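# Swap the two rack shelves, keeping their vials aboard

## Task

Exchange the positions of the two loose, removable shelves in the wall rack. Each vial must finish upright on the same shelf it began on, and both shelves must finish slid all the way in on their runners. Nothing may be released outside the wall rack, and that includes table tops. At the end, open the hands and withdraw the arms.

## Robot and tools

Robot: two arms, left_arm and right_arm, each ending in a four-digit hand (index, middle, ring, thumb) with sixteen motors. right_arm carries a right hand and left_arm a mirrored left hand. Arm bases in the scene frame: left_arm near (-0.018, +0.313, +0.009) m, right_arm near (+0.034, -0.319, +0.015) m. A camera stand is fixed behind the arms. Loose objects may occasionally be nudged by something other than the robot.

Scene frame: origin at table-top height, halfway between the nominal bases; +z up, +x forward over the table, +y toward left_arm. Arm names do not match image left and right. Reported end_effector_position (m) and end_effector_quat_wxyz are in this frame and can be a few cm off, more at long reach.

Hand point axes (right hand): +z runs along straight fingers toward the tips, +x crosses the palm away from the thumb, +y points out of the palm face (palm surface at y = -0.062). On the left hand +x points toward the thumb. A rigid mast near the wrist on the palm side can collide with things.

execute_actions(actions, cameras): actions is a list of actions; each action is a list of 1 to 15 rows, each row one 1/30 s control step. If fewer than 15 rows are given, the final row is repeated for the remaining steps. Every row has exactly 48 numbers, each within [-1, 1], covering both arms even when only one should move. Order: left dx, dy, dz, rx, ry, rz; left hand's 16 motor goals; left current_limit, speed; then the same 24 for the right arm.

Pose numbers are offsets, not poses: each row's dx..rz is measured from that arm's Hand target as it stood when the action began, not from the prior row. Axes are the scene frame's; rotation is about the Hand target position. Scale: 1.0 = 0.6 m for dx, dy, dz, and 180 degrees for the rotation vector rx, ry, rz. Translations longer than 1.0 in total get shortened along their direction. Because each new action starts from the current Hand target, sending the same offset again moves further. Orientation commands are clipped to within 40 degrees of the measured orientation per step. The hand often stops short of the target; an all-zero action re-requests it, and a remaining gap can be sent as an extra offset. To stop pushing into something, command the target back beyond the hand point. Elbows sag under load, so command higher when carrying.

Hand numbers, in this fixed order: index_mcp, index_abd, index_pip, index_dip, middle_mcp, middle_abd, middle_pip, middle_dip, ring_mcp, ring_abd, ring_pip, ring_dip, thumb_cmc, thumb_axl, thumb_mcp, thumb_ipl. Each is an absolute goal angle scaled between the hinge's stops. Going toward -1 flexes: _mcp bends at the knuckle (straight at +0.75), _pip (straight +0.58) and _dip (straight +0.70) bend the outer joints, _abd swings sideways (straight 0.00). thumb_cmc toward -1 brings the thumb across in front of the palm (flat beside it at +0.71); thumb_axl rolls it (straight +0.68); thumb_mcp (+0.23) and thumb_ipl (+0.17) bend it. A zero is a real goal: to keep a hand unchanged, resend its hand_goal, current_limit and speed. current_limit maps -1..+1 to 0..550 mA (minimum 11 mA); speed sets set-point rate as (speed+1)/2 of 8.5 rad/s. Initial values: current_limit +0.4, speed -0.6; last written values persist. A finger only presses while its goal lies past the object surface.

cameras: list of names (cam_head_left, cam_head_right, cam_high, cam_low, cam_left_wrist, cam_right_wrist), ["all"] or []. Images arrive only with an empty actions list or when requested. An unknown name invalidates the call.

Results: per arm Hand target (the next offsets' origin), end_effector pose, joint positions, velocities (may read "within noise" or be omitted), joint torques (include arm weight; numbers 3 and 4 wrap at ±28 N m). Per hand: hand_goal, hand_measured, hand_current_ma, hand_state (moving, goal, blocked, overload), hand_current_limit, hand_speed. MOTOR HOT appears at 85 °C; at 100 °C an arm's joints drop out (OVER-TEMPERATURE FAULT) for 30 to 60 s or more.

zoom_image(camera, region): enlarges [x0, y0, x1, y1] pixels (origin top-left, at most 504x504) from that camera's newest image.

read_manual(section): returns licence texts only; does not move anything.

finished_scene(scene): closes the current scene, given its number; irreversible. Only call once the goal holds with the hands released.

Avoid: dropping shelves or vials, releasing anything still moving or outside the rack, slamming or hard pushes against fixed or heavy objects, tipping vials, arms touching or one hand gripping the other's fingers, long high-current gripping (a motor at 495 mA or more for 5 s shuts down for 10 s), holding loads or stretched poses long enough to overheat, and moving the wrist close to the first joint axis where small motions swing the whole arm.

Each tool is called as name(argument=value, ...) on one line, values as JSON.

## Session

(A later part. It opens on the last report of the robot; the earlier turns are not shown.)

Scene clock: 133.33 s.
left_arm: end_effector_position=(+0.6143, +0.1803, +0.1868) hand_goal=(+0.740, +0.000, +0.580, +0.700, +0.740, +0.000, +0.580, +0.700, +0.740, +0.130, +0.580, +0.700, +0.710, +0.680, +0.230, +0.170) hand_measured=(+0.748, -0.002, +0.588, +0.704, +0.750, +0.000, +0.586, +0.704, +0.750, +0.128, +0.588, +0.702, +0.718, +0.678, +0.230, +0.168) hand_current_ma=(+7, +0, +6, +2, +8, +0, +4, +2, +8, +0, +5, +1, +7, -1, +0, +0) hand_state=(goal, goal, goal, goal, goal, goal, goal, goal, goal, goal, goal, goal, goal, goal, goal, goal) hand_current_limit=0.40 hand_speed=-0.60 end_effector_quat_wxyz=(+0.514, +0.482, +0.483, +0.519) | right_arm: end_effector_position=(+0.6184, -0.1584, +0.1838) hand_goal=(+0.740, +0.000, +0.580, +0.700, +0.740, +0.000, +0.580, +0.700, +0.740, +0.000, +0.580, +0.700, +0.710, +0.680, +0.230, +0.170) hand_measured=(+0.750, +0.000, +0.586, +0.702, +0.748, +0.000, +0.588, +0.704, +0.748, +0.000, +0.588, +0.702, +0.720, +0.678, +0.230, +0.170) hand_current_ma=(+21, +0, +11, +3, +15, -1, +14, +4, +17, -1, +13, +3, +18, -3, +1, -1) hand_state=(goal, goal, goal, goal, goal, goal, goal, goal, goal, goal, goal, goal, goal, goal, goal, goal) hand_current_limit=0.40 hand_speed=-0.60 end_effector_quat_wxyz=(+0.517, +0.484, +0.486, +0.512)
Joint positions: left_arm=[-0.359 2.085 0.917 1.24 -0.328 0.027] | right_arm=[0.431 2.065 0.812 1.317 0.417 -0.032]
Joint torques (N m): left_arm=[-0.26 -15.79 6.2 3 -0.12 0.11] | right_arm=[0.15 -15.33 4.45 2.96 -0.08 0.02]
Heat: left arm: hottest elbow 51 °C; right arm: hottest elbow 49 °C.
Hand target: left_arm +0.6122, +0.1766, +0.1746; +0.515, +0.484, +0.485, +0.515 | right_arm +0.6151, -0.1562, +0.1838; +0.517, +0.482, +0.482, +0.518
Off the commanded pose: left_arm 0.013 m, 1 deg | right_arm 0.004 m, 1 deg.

execute_actions(actions=[[[-0.025,0,-0.002,0,0.002,0,0.75,0,0.58,0.7,0.75,0,0.58,0.7,0.75,0.13,0.58,0.7,0.71,0.68,0.23,0.17,0.4,-0.6,-0.025,0,-0.008,0,0.001,0,0.75,0,0.58,0.7,0.75,0,0.58,0.7,0.75,0,0.58,0.7,0.71,0.68,0.23,0.17,0.4,-0.6]],[[-0.04,0,0,0,0,0,0.75,0,0.58,0.7,0.75,0,0.58,0.7,0.75,0.13,0.58,0.7,0.71,0.68,0.23,0.17,0.4,-0.6,-0.04,0,-0.006,0,0,0,0.75,0,0.58,0.7,0.75,0,0.58,0.7,0.75,0,0.58,0.7,0.71,0.68,0.23,0.17,0.4,-0.6]],[[-0.045,0,0,0,0,0,0.75,0,0.58,0.7,0.75,0,0.58,0.7,0.75,0.13,0.58,0.7,0.71,0.68,0.23,0.17,0.4,-0.6,-0.045,0,-0.00,0,0,0,0.75,0,0.58,0.7,0.75,0,0.58,0.7,0.75,0,0.58,0.7,0.71,0.68,0.23,0.17,0.4,-0.6]],[[-0.025,0,0.01,0,0,0,0.75,0,0.58,0.7,0.75,0,0.58,0.7,0.75,0.13,0.58,0.7,0.71,0.68,0.23,0.17,0.4,-0.6,-0.025,0,0.01,0,0,0,0.75,0,0.58,0.7,0.75,0,0.58,0.7,0.75,0,0.58,0.7,0.71,0.68,0.23,0.17,0.4,-0.6]]], cameras=["cam_low", "cam_high", "cam_left_wrist", "cam_right_wrist"])

zoom_image(camera="cam_low", region=[280, 140, 400, 310])

zoom_image(camera="cam_high", region=[390, 120, 490, 200])

zoom_image(camera="cam_high", region=[390, 320, 490, 400])

Scene clock: 137.00 s.
left_arm: end_effector_position=(+0.5343, +0.1794, +0.1749) hand_goal=(+0.750, +0.000, +0.580, +0.700, +0.750, +0.000, +0.580, +0.700, +0.750, +0.130, +0.580, +0.700, +0.710, +0.680, +0.230, +0.170) hand_measured=(+0.758, -0.002, +0.588, +0.704, +0.758, +0.000, +0.586, +0.704, +0.760, +0.128, +0.588, +0.702, +0.718, +0.678, +0.230, +0.168) hand_current_ma=(+6, +0, +5, +2, +6, +0, +4, +1, +8, +0, +5, +1, +7, -1, +0, +0) hand_state=(goal, goal, goal, goal, goal, goal, goal, goal, goal, goal, goal, goal, goal, goal, goal, goal) hand_current_limit=0.40 hand_speed=-0.60 end_effector_quat_wxyz=(+0.505, +0.492, +0.489, +0.514) | right_arm: end_effector_position=(+0.5385, -0.1582, +0.1607) hand_goal=(+0.750, +0.000, +0.580, +0.700, +0.750, +0.000, +0.580, +0.700, +0.750, +0.000, +0.580, +0.700, +0.710, +0.680, +0.230, +0.170) hand_measured=(+0.760, +0.000, +0.586, +0.702, +0.758, +0.000, +0.586, +0.702, +0.758, +0.000, +0.586, +0.702, +0.720, +0.678, +0.230, +0.170) hand_current_ma=(+19, +0, +10, +3, +16, -1, +13, +4, +18, -1, +11, +3, +18, -3, +0, -1) hand_state=(goal, goal, goal, goal, goal, goal, goal, goal, goal, goal, goal, goal, goal, goal, goal, goal) hand_current_limit=0.40 hand_speed=-0.60 end_effector_quat_wxyz=(+0.511, +0.490, +0.499, +0.499)
Joint positions: left_arm=[-0.423 2.022 0.692 1.37 -0.392 0.027] | right_arm=[0.518 2.057 0.608 1.474 0.504 -0.032]
Joint torques (N m): left_arm=[-0.21 -15.56 4.57 2.92 -0.14 0.13] | right_arm=[0.38 -16.38 2.73 2.91 -0.07 -0.03]
Heat: left arm: hottest elbow 51 °C; right arm: hottest elbow 48 °C.
Hand target: left_arm +0.5312, +0.1767, +0.1792; +0.513, +0.486, +0.487, +0.513 | right_arm +0.5341, -0.1563, +0.1815; +0.516, +0.483, +0.483, +0.517
Off the commanded pose: left_arm 0.006 m, 1 deg | right_arm 0.021 m, 3 deg.
camera_calibration:
cam_left_wrist: T_world_to_cam=[[0.0134767, -0.735257, -0.677654, 0.211895], [-0.727401, 0.457801, -0.511182, 0.34952], [0.68608, 0.499815, -0.528657, -0.24453], [0, 0, 0, 1]] pos_world=[0.419153, 0.118007, 0.192987]
cam_right_wrist: T_world_to_cam=[[-0.0426122, -0.757279, 0.6517, -0.171864], [-0.736745, -0.416767, -0.532458, 0.366709], [0.674826, -0.502826, -0.540162, -0.234744], [0, 0, 0, 1]] pos_world=[0.421259, -0.0953528, 0.180461]
Images, in order (width x height): cam_high 672x504, cam_low 672x504, cam_left_wrist 672x504, cam_right_wrist 672x504.

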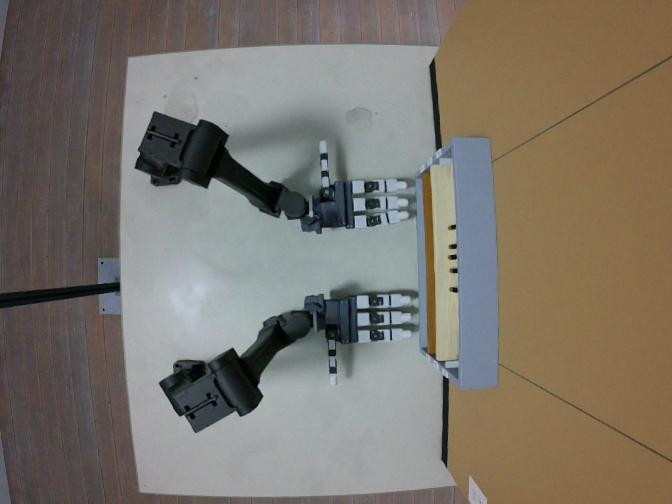

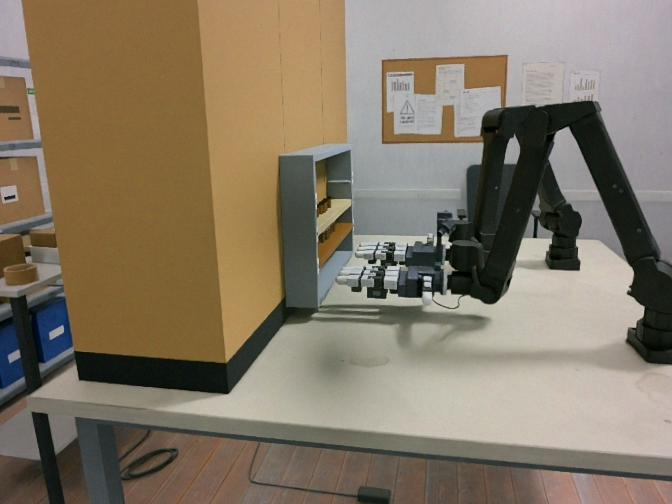

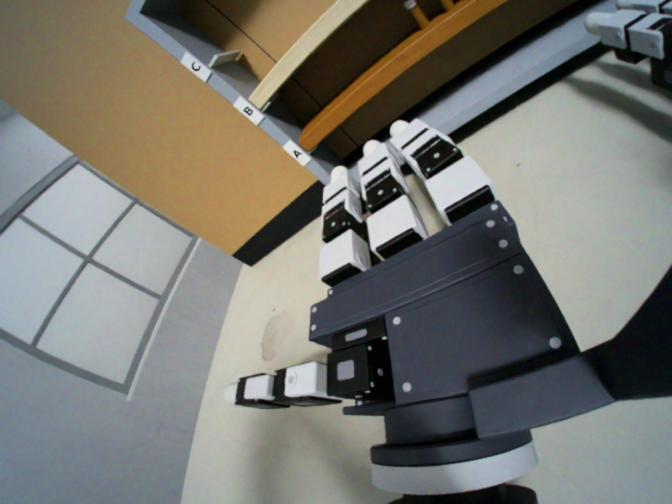

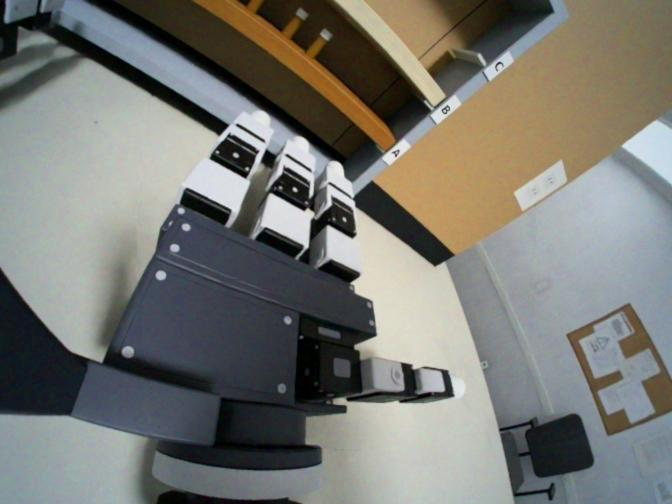

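Scaled by 2.965.

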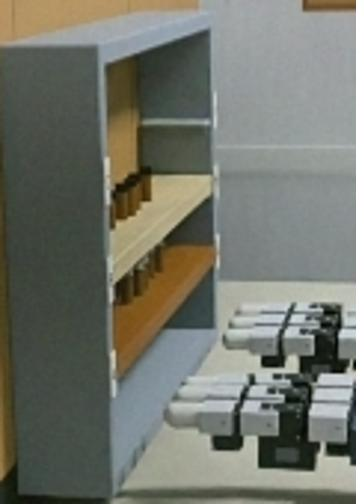

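Scaled by 5.040.

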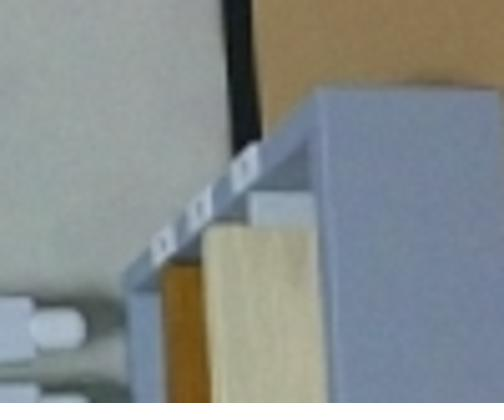

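Scaled by 5.040.

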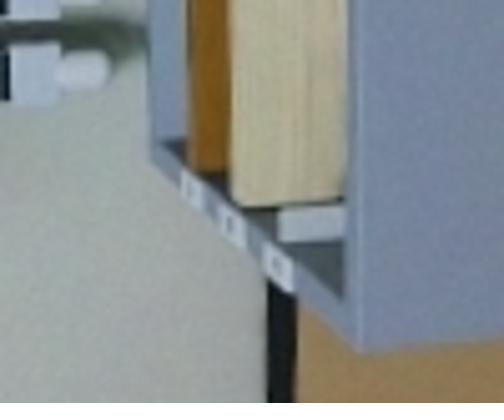

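execute_actions(actions=[[[0.005,-0.002,0.05,0,0,0,0.75,0,0.58,0.7,0.75,0,0.58,0.7,0.75,0.13,0.58,0.7,0.71,0.68,0.23,0.17,0.4,-0.6,0.0,-0.01,0.05,0,0,0,0.75,-0.12,0.58,0.7,0.75,0.03,0.58,0.7,0.75,0.18,0.58,0.7,0.71,0.68,0.23,0.17,0.4,-0.6]],[[0.015,-0.002,0.05,0,0,0,0.75,0,0.58,0.7,0.75,0,0.58,0.7,0.75,0.13,0.58,0.7,0.71,0.68,0.23,0.17,0.4,-0.6,0.01,-0.01,0.05,0,0,0,0.75,-0.12,0.58,0.7,0.75,0.03,0.58,0.7,0.75,0.18,0.58,0.7,0.71,0.68,0.23,0.17,0.4,-0.6]],[[0.0,0,0.05,0,0,0,0.75,0,0.58,0.7,0.75,0,0.58,0.7,0.75,0.13,0.58,0.7,0.71,0.68,0.23,0.17,0.4,-0.6,0.0,0,0.04,0,0,0,0.75,-0.12,0.58,0.7,0.75,0.03,0.58,0.7,0.75,0.18,0.58,0.7,0.71,0.68,0.23,0.17,0.4,-0.6]]])

Scene clock: 147.50 s.
left_arm: end_effector_position=(+0.5349, +0.1791, +0.2684) hand_goal=(+0.750, +0.000, +0.580, +0.700, +0.750, +0.000, +0.580, +0.700, +0.750, +0.130, +0.580, +0.700, +0.710, +0.680, +0.230, +0.170) hand_measured=(+0.760, -0.002, +0.586, +0.704, +0.760, +0.000, +0.584, +0.704, +0.762, +0.128, +0.586, +0.702, +0.718, +0.678, +0.230, +0.168) hand_current_ma=(+8, +0, +4, +2, +8, +0, +2, +1, +11, +0, +3, +1, +7, -1, +0, +0) hand_state=(goal, goal, goal, goal, goal, goal, goal, goal, goal, goal, goal, goal, goal, goal, goal, goal) hand_current_limit=0.40 hand_speed=-0.60 end_effector_quat_wxyz=(+0.510, +0.487, +0.487, +0.516) | right_arm: end_effector_position=(+0.5400, -0.1661, +0.2572) hand_goal=(+0.750, -0.120, +0.580, +0.700, +0.750, +0.030, +0.580, +0.700, +0.750, +0.180, +0.580, +0.700, +0.710, +0.680, +0.230, +0.170) hand_measured=(+0.760, -0.118, +0.584, +0.702, +0.760, +0.028, +0.586, +0.702, +0.760, +0.178, +0.586, +0.702, +0.720, +0.678, +0.230, +0.170) hand_current_ma=(+23, +2, +8, +3, +19, -3, +10, +4, +21, -3, +9, +3, +19, -3, +0, -1) hand_state=(goal, goal, goal, goal, goal, goal, goal, goal, goal, goal, goal, goal, goal, goal, goal, goal) hand_current_limit=0.40 hand_speed=-0.60 end_effector_quat_wxyz=(+0.514, +0.484, +0.488, +0.513)
Joint positions: left_arm=[-0.423 1.739 0.687 1.109 -0.392 0.027] | right_arm=[0.494 1.737 0.581 1.217 0.473 -0.032]
Joint torques (N m): left_arm=[0.03 -13.16 9.51 1.78 0.05 0.13] | right_arm=[-0.67 -13.16 5.65 1.91 -0.25 -0.01]
Heat: left arm: hottest elbow 49 °C; right arm: hottest elbow 47 °C.
Hand target: left_arm +0.5432, +0.1742, +0.2693; +0.513, +0.486, +0.487, +0.513 | right_arm +0.5402, -0.1683, +0.2657; +0.516, +0.483, +0.483, +0.517
Off the commanded pose: left_arm 0.010 m, 0 deg | right_arm 0.009 m, 1 deg.

execute_actions(actions=[[[0.02,0.002,0.008,0,0,0,0.75,0,0.58,0.7,0.75,0,0.58,0.7,0.75,0.13,0.58,0.7,0.71,0.68,0.23,0.17,0.4,-0.6,0.02,-0.005,0.022,0,0,0,0.75,-0.12,0.58,0.7,0.75,0.03,0.58,0.7,0.75,0.18,0.58,0.7,0.71,0.68,0.23,0.17,0.4,-0.6]],[[0.02,0,0.003,0,0,0,0.75,0,0.58,0.7,0.75,0,0.58,0.7,0.75,0.13,0.58,0.7,0.71,0.68,0.23,0.17,0.4,-0.6,0.02,0,0.008,0,0,0,0.75,-0.12,0.58,0.7,0.75,0.03,0.58,0.7,0.75,0.18,0.58,0.7,0.71,0.68,0.23,0.17,0.4,-0.6]],[[0.02,0,0,0,0,0,0.75,0,0.58,0.7,0.75,0,0.58,0.7,0.75,0.13,0.58,0.7,0.71,0.68,0.23,0.17,0.4,-0.6,0.02,0,0.00,0,0,0,0.75,-0.12,0.58,0.7,0.75,0.03,0.58,0.7,0.75,0.18,0.58,0.7,0.71,0.68,0.23,0.17,0.4,-0.6]]], cameras=["cam_low", "cam_right_wrist", "cam_left_wrist"])

Scene clock: 150.17 s.
left_arm: end_effector_position=(+0.5663, +0.1752, +0.2775) hand_goal=(+0.750, +0.000, +0.580, +0.700, +0.750, +0.000, +0.580, +0.700, +0.750, +0.130, +0.580, +0.700, +0.710, +0.680, +0.230, +0.170) hand_measured=(+0.760, -0.002, +0.586, +0.704, +0.760, +0.000, +0.584, +0.704, +0.762, +0.128, +0.586, +0.702, +0.718, +0.678, +0.230, +0.168) hand_current_ma=(+8, +0, +4, +2, +8, +0, +2, +1, +11, +0, +3, +1, +7, -1, +0, +0) hand_state=(goal, goal, goal, goal, goal, goal, goal, goal, goal, goal, goal, goal, goal, goal, goal, goal) hand_current_limit=0.40 hand_speed=-0.60 end_effector_quat_wxyz=(+0.513, +0.489, +0.484, +0.514) | right_arm: end_effector_position=(+0.5660, -0.1716, +0.2651) hand_goal=(+0.750, -0.120, +0.580, +0.700, +0.750, +0.030, +0.580, +0.700, +0.750, +0.180, +0.580, +0.700, +0.710, +0.680, +0.230, +0.170) hand_measured=(+0.760, -0.118, +0.584, +0.702, +0.758, +0.028, +0.586, +0.702, +0.760, +0.178, +0.584, +0.702, +0.720, +0.678, +0.230, +0.170) hand_current_ma=(+23, +2, +8, +3, +19, -3, +10, +4, +21, -2, +8, +3, +19, -3, +0, -1) hand_state=(goal, goal, goal, goal, goal, goal, goal, goal, goal, goal, goal, goal, goal, goal, goal, goal) hand_current_limit=0.40 hand_speed=-0.60 end_effector_quat_wxyz=(+0.510, +0.486, +0.499, +0.504)
Joint positions: left_arm=[-0.402 1.766 0.776 1.049 -0.361 0.027] | right_arm=[0.451 1.72 0.635 1.118 0.427 -0.032]
Joint torques (N m): left_arm=[0.73 -13.45 10.71 1.8 0.11 0.11] | right_arm=[-0.79 -12.98 9.4 1.99 -0.25 0.02]
Heat: left arm: hottest elbow 49 °C; right arm: hottest elbow 47 °C.
Hand target: left_arm +0.5792, +0.1754, +0.2760; +0.513, +0.486, +0.487, +0.513 | right_arm +0.5761, -0.1712, +0.2834; +0.516, +0.483, +0.483, +0.517
Off the commanded pose: left_arm 0.013 m, 0 deg | right_arm 0.021 m, 2 deg.
camera_calibration:
cam_left_wrist: T_world_to_cam=[[0.0178901, -0.738771, -0.673719, 0.274919], [-0.714273, 0.462067, -0.52565, 0.42294], [0.699638, 0.490623, -0.519418, -0.218682], [0, 0, 0, 1]] pos_world=[0.450175, 0.114966, 0.293949]
cam_right_wrist: T_world_to_cam=[[-0.0402361, -0.758704, 0.650191, -0.25009], [-0.728401, -0.42316, -0.538858, 0.432837], [0.683969, -0.495281, -0.535614, -0.208678], [0, 0, 0, 1]] pos_world=[0.447946, -0.10994, 0.284074]
Images, in order (width x height): cam_low 672x504, cam_left_wrist 672x504, cam_right_wrist 672x504.

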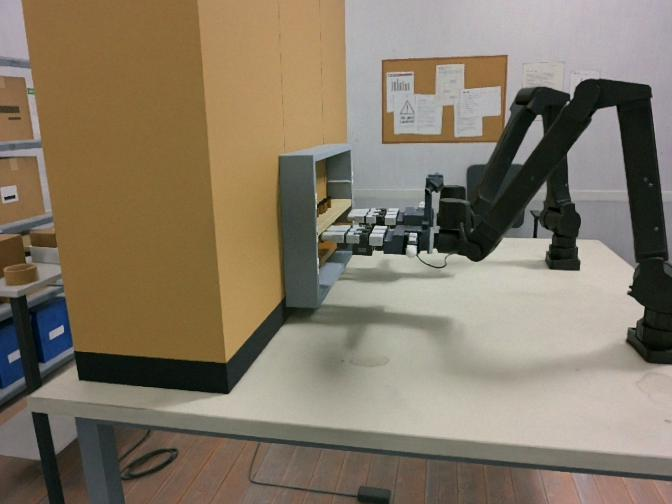

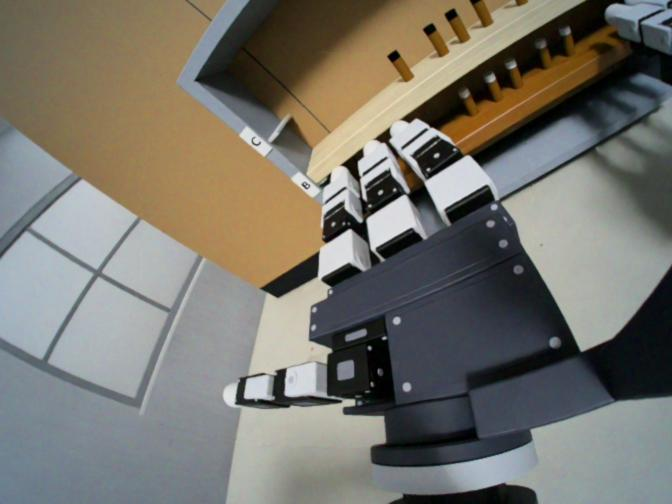

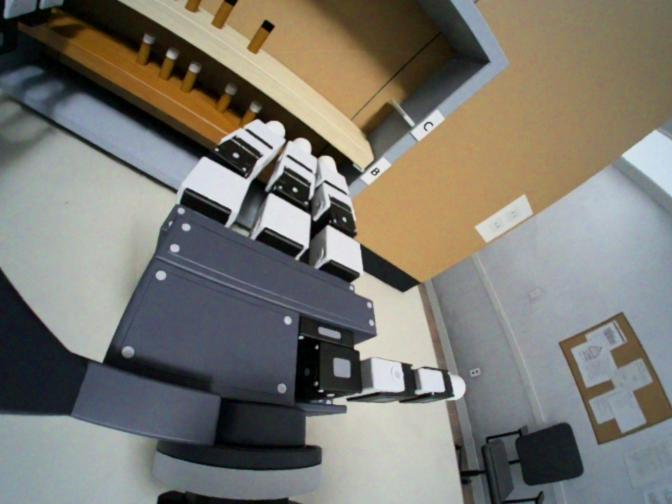

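zoom_image(camera="cam_right_wrist", region=[190, 60, 430, 240])

Scaled by 2.100 from the camera's 672x504 image, which has a finer 960x720 frame.

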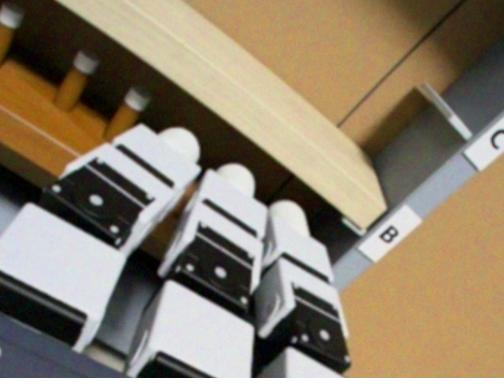

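execute_actions(actions=[[[0.014,0.002,-0.005,0,0,0,0.75,0,0.58,0.7,0.75,0,0.58,0.7,0.75,0.13,0.58,0.7,0.71,0.68,0.23,0.17,0.4,-0.6,0.016,0.004,0.006,0,0,0,0.75,-0.12,0.58,0.7,0.75,0.03,0.58,0.7,0.75,0.18,0.58,0.7,0.71,0.68,0.23,0.17,0.4,-0.6]],[[0.014,0,-0.003,0,0,0,0.75,0,0.58,0.7,0.75,0,0.58,0.7,0.75,0.13,0.58,0.7,0.71,0.68,0.23,0.17,0.4,-0.6,0.016,0,0.004,0,0,0,0.75,-0.12,0.58,0.7,0.75,0.03,0.58,0.7,0.75,0.18,0.58,0.7,0.71,0.68,0.23,0.17,0.4,-0.6]]])

Scene clock: 153.27 s.
left_arm: end_effector_position=(+0.5825, +0.1757, +0.2725) hand_goal=(+0.750, +0.000, +0.580, +0.700, +0.750, +0.000, +0.580, +0.700, +0.750, +0.130, +0.580, +0.700, +0.710, +0.680, +0.230, +0.170) hand_measured=(+0.760, -0.002, +0.586, +0.704, +0.760, +0.000, +0.584, +0.702, +0.762, +0.128, +0.586, +0.702, +0.718, +0.678, +0.230, +0.168) hand_current_ma=(+9, +0, +4, +2, +8, +0, +2, +1, +11, +0, +3, +1, +7, -1, +0, +0) hand_state=(goal, goal, goal, goal, goal, goal, goal, goal, goal, goal, goal, goal, goal, goal, goal, goal) hand_current_limit=0.40 hand_speed=-0.60 end_effector_quat_wxyz=(+0.513, +0.489, +0.483, +0.514) | right_arm: end_effector_position=(+0.5817, -0.1696, +0.2747) hand_goal=(+0.750, -0.120, +0.580, +0.700, +0.750, +0.030, +0.580, +0.700, +0.750, +0.180, +0.580, +0.700, +0.710, +0.680, +0.230, +0.170) hand_measured=(+0.768, -0.120, +0.586, +0.702, +0.760, +0.028, +0.586, +0.702, +0.760, +0.178, +0.584, +0.702, +0.720, +0.678, +0.230, +0.170) hand_current_ma=(+42, +0, +11, +3, +23, -3, +10, +4, +21, -2, +8, +3, +19, -3, +0, -1) hand_state=(goal, goal, goal, goal, goal, goal, goal, goal, goal, goal, goal, goal, goal, goal, goal, goal) hand_current_limit=0.40 hand_speed=-0.60 end_effector_quat_wxyz=(+0.511, +0.485, +0.498, +0.506)
Joint positions: left_arm=[-0.387 1.804 0.818 1.043 -0.346 0.027] | right_arm=[0.439 1.72 0.681 1.076 0.414 -0.032]
Joint torques (N m): left_arm=[0.79 -13.86 10.93 1.81 0.1 0.1] | right_arm=[-0.85 -12.16 10.35 2.06 -0.23 0.03]
Heat: left arm: hottest elbow 49 °C; right arm: hottest elbow 47 °C.
Hand target: left_arm +0.5960, +0.1766, +0.2712; +0.513, +0.486, +0.487, +0.513 | right_arm +0.5954, -0.1690, +0.2895; +0.516, +0.483, +0.483, +0.517
Off the commanded pose: left_arm 0.014 m, 1 deg | right_arm 0.020 m, 2 deg.

execute_actions(actions=[[[0.004,0.002,0,0,0,0,0.75,0,0.58,0.7,0.75,0,0.58,0.7,0.75,0.13,0.58,0.7,0.71,0.68,0.23,0.17,0.4,-0.6,0,0.00,-0.009,0,0,0,0.75,-0.12,0.58,0.7,0.75,0.03,0.58,0.7,0.75,0.18,0.58,0.7,0.71,0.68,0.23,0.17,0.4,-0.6]],[[0.014,0,0.0,0,0,0,0.75,0,0.58,0.7,0.75,0,0.58,0.7,0.75,0.13,0.58,0.7,0.71,0.68,0.23,0.17,0.4,-0.6,0.014,0,-0.003,0,0,0,0.75,-0.12,0.58,0.7,0.75,0.03,0.58,0.7,0.75,0.18,0.58,0.7,0.71,0.68,0.23,0.17,0.4,-0.6]]])

execute_actions(actions=[[[0.014,0.0,0,0,0,0,0.75,0,0.58,0.7,0.75,0,0.58,0.7,0.75,0.13,0.58,0.7,0.71,0.68,0.23,0.17,0.4,-0.6,0.014,0.00,-0.002,0,0,0,0.75,-0.12,0.58,0.7,0.75,0.03,0.58,0.7,0.75,0.18,0.58,0.7,0.71,0.68,0.23,0.17,0.4,-0.6]]], cameras=["cam_low", "cam_right_wrist"])

zoom_image(camera="cam_right_wrist", region=[190, 60, 430, 240])

zoom_image(camera="cam_low", region=[290, 160, 410, 290])

Scene clock: 155.67 s.
left_arm: end_effector_position=(+0.5931, +0.1767, +0.2731) hand_goal=(+0.750, +0.000, +0.580, +0.700, +0.750, +0.000, +0.580, +0.700, +0.750, +0.130, +0.580, +0.700, +0.710, +0.680, +0.230, +0.170) hand_measured=(+0.760, -0.002, +0.586, +0.704, +0.760, +0.000, +0.584, +0.702, +0.762, +0.128, +0.586, +0.702, +0.718, +0.678, +0.230, +0.168) hand_current_ma=(+9, +0, +4, +2, +8, +0, +2, +1, +11, +0, +3, +1, +7, -1, +0, +0) hand_state=(goal, goal, goal, goal, goal, goal, goal, goal, goal, goal, goal, goal, goal, goal, goal, goal) hand_current_limit=0.40 hand_speed=-0.60 end_effector_quat_wxyz=(+0.513, +0.489, +0.483, +0.514) | right_arm: end_effector_position=(+0.5917, -0.1696, +0.2699) hand_goal=(+0.750, -0.120, +0.580, +0.700, +0.750, +0.030, +0.580, +0.700, +0.750, +0.180, +0.580, +0.700, +0.710, +0.680, +0.230, +0.170) hand_measured=(+0.768, -0.120, +0.586, +0.702, +0.760, +0.028, +0.586, +0.702, +0.760, +0.178, +0.584, +0.702, +0.720, +0.678, +0.230, +0.170) hand_current_ma=(+42, +0, +11, +3, +23, -3, +10, +4, +21, -2, +8, +3, +19, -3, +0, -1) hand_state=(goal, goal, goal, goal, goal, goal, goal, goal, goal, goal, goal, goal, goal, goal, goal, goal) hand_current_limit=0.40 hand_speed=-0.60 end_effector_quat_wxyz=(+0.511, +0.486, +0.499, +0.504)
Joint positions: left_arm=[-0.377 1.819 0.847 1.03 -0.336 0.027] | right_arm=[0.429 1.747 0.705 1.076 0.406 -0.032]
Joint torques (N m): left_arm=[0.91 -14.04 11.06 1.8 0.11 0.09] | right_arm=[-0.62 -12.16 9.95 2.47 -0.25 0.04]
Heat: left arm: hottest elbow 50 °C; right arm: hottest elbow 48 °C.
Hand target: left_arm +0.6068, +0.1776, +0.2712; +0.513, +0.486, +0.487, +0.513 | right_arm +0.6037, -0.1687, +0.2822; +0.516, +0.483, +0.483, +0.517
Off the commanded pose: left_arm 0.014 m, 1 deg | right_arm 0.017 m, 2 deg.

Scene clock: 156.37 s.
left_arm: end_effector_position=(+0.6012, +0.1765, +0.2735) hand_goal=(+0.750, +0.000, +0.580, +0.700, +0.750, +0.000, +0.580, +0.700, +0.750, +0.130, +0.580, +0.700, +0.710, +0.680, +0.230, +0.170) hand_measured=(+0.760, -0.002, +0.586, +0.704, +0.760, +0.000, +0.584, +0.702, +0.762, +0.128, +0.586, +0.702, +0.718, +0.678, +0.230, +0.168) hand_current_ma=(+10, +0, +4, +2, +8, +0, +2, +1, +11, +0, +3, +1, +7, -1, +0, +0) hand_state=(goal, goal, goal, goal, goal, goal, goal, goal, goal, goal, goal, goal, goal, goal, goal, goal) hand_current_limit=0.40 hand_speed=-0.60 end_effector_quat_wxyz=(+0.513, +0.489, +0.483, +0.514) | right_arm: end_effector_position=(+0.5993, -0.1691, +0.2703) hand_goal=(+0.750, -0.120, +0.580, +0.700, +0.750, +0.030, +0.580, +0.700, +0.750, +0.180, +0.580, +0.700, +0.710, +0.680, +0.230, +0.170) hand_measured=(+0.768, -0.120, +0.586, +0.702, +0.760, +0.028, +0.586, +0.702, +0.760, +0.178, +0.584, +0.702, +0.720, +0.678, +0.230, +0.170) hand_current_ma=(+42, +0, +11, +3, +23, -3, +10, +4, +21, -2, +8, +3, +19, -3, +0, -1) hand_state=(goal, goal, goal, goal, goal, goal, goal, goal, goal, goal, goal, goal, goal, goal, goal, goal) hand_current_limit=0.40 hand_speed=-0.60 end_effector_quat_wxyz=(+0.511, +0.485, +0.497, +0.507)
Joint positions: left_arm=[-0.372 1.832 0.87 1.02 -0.331 0.027] | right_arm=[0.423 1.763 0.727 1.076 0.398 -0.032]
Joint torques (N m): left_arm=[0.79 -14.21 11.22 1.83 0.11 0.08] | right_arm=[-1.03 -12.4 10.15 2.32 -0.24 0.05]
Heat: left arm: hottest elbow 50 °C; right arm: hottest elbow 48 °C.
Hand target: left_arm +0.6152, +0.1778, +0.2713; +0.513, +0.486, +0.487, +0.513 | right_arm +0.6121, -0.1690, +0.2812; +0.516, +0.483, +0.483, +0.517
Off the commanded pose: left_arm 0.014 m, 1 deg | right_arm 0.017 m, 2 deg.
camera_calibration:
cam_right_wrist: T_world_to_cam=[[-0.0438882, -0.760011, 0.648426, -0.247746], [-0.724101, -0.422972, -0.544769, 0.460044], [0.688297, -0.493435, -0.531761, -0.230701], [0, 0, 0, 1]] pos_world=[0.481036, -0.10754, 0.288585]
Images, in order (width x height): cam_low 672x504, cam_right_wrist 672x504.

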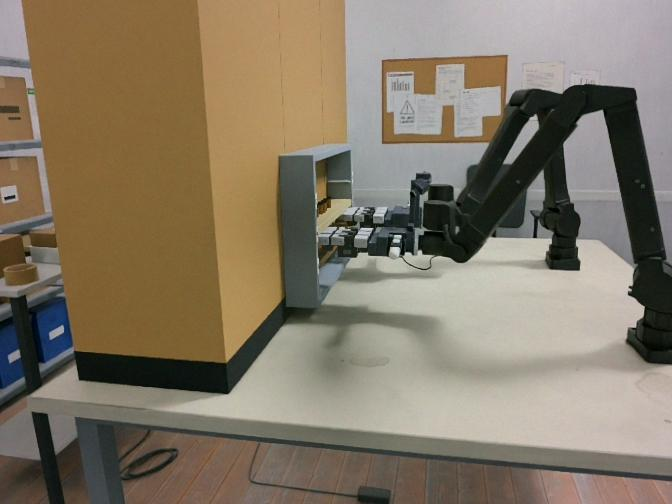

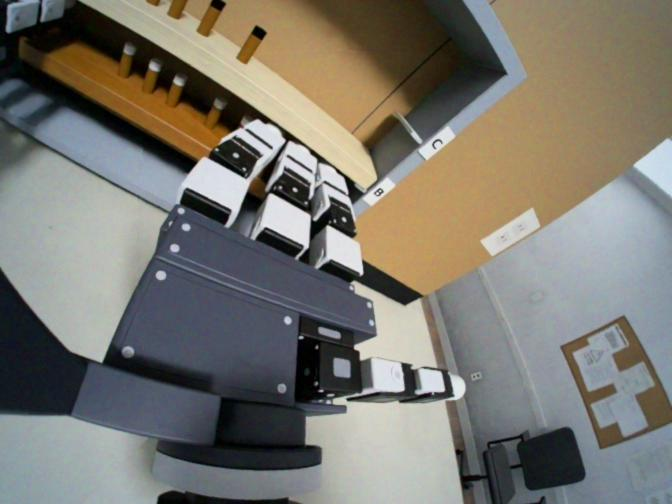

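Scaled by 2.100 from the camera's 672x504 image, which has a finer 960x720 frame.

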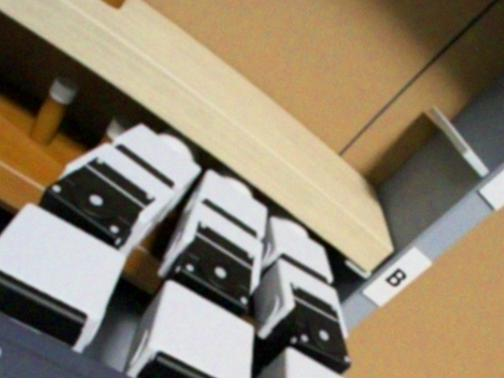

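Scaled by 3.877.

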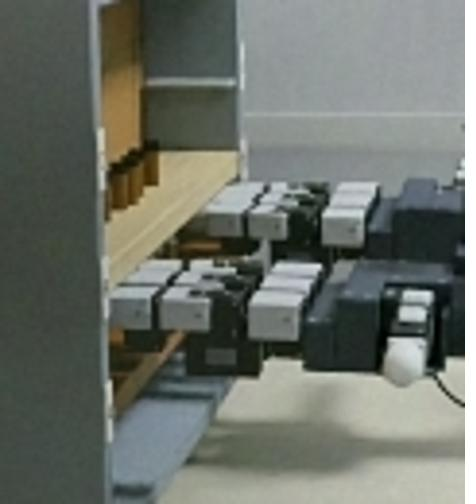

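execute_actions(actions=[[[0.014,0.0,0,0,0,0,0.75,0,0.58,0.7,0.75,0,0.58,0.7,0.75,0.13,0.58,0.7,0.71,0.68,0.23,0.17,0.4,-0.6,0.014,0.00,-0.002,0,0,0,0.75,-0.12,0.58,0.7,0.75,0.03,0.58,0.7,0.75,0.18,0.58,0.7,0.71,0.68,0.23,0.17,0.4,-0.6]],[[0.014,0.0,0,0,0,0,0.75,0,0.58,0.7,0.75,0,0.58,0.7,0.75,0.13,0.58,0.7,0.71,0.68,0.23,0.17,0.4,-0.6,0.014,0.00,-0.002,0,0,0,0.75,-0.12,0.58,0.7,0.75,0.03,0.58,0.7,0.75,0.18,0.58,0.7,0.71,0.68,0.23,0.17,0.4,-0.6]],[[0.014,0.0,0,0,0,0,0.75,0,0.58,0.7,0.75,0,0.58,0.7,0.75,0.13,0.58,0.7,0.71,0.68,0.23,0.17,0.4,-0.6,0.014,0.00,-0.001,0,0,0,0.75,-0.12,0.58,0.7,0.75,0.03,0.58,0.7,0.75,0.18,0.58,0.7,0.71,0.68,0.23,0.17,0.4,-0.6]],[[0.008,0.0,0,0,0,0,0.75,0,0.58,0.7,0.75,0,0.58,0.7,0.75,0.13,0.58,0.7,0.71,0.68,0.23,0.17,0.4,-0.6,0.01,0.00,0,0,0,0,0.75,-0.12,0.58,0.7,0.75,0.03,0.58,0.7,0.75,0.18,0.58,0.7,0.71,0.68,0.23,0.17,0.4,-0.6]]], cameras=["cam_low", "cam_right_wrist"])

zoom_image(camera="cam_right_wrist", region=[190, 60, 430, 240])

zoom_image(camera="cam_low", region=[290, 160, 410, 290])

Scene clock: 160.10 s.
left_arm: end_effector_position=(+0.6305, +0.1757, +0.2743) hand_goal=(+0.750, +0.000, +0.580, +0.700, +0.750, +0.000, +0.580, +0.700, +0.750, +0.130, +0.580, +0.700, +0.710, +0.680, +0.230, +0.170) hand_measured=(+0.760, -0.002, +0.586, +0.704, +0.760, +0.000, +0.584, +0.702, +0.762, +0.128, +0.586, +0.702, +0.718, +0.678, +0.230, +0.168) hand_current_ma=(+10, +0, +4, +2, +8, +0, +2, +1, +11, +0, +3, +1, +7, -1, +0, +0) hand_state=(goal, goal, goal, goal, goal, goal, goal, goal, goal, goal, goal, goal, goal, goal, goal, goal) hand_current_limit=0.40 hand_speed=-0.60 end_effector_quat_wxyz=(+0.513, +0.490, +0.483, +0.514) | right_arm: end_effector_position=(+0.6291, -0.1687, +0.2692) hand_goal=(+0.750, -0.120, +0.580, +0.700, +0.750, +0.030, +0.580, +0.700, +0.750, +0.180, +0.580, +0.700, +0.710, +0.680, +0.230, +0.170) hand_measured=(+0.768, -0.120, +0.586, +0.702, +0.760, +0.028, +0.586, +0.702, +0.760, +0.178, +0.584, +0.702, +0.720, +0.678, +0.230, +0.170) hand_current_ma=(+42, +0, +11, +3, +23, -3, +10, +4, +21, -2, +8, +3, +19, -3, +0, -1) hand_state=(goal, goal, goal, goal, goal, goal, goal, goal, goal, goal, goal, goal, goal, goal, goal, goal) hand_current_limit=0.40 hand_speed=-0.60 end_effector_quat_wxyz=(+0.513, +0.483, +0.495, +0.509)
Joint positions: left_arm=[-0.354 1.878 0.955 0.98 -0.312 0.026] | right_arm=[0.398 1.818 0.809 1.056 0.374 -0.032]
Joint torques (N m): left_arm=[0.91 -15.09 11.66 1.84 0.1 0.09] | right_arm=[-1.08 -13.22 10.55 2.02 -0.26 0.05]
Heat: left arm: hottest elbow 50 °C; right arm: hottest elbow 48 °C.
Hand target: left_arm +0.6452, +0.1777, +0.2712; +0.513, +0.486, +0.487, +0.513 | right_arm +0.6433, -0.1688, +0.2781; +0.516, +0.483, +0.483, +0.517
Off the commanded pose: left_arm 0.015 m, 1 deg | right_arm 0.017 m, 2 deg.
camera_calibration:
cam_right_wrist: T_world_to_cam=[[-0.0487954, -0.761175, 0.646708, -0.242043], [-0.720382, -0.421678, -0.550669, 0.480613], [0.691858, -0.492747, -0.527761, -0.254838], [0, 0, 0, 1]] pos_world=[0.510726, -0.107144, 0.286696]
Images, in order (width x height): cam_low 672x504, cam_right_wrist 672x504.

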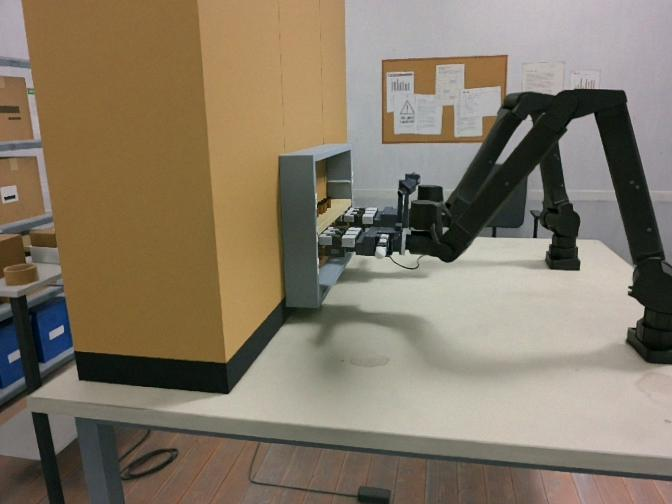

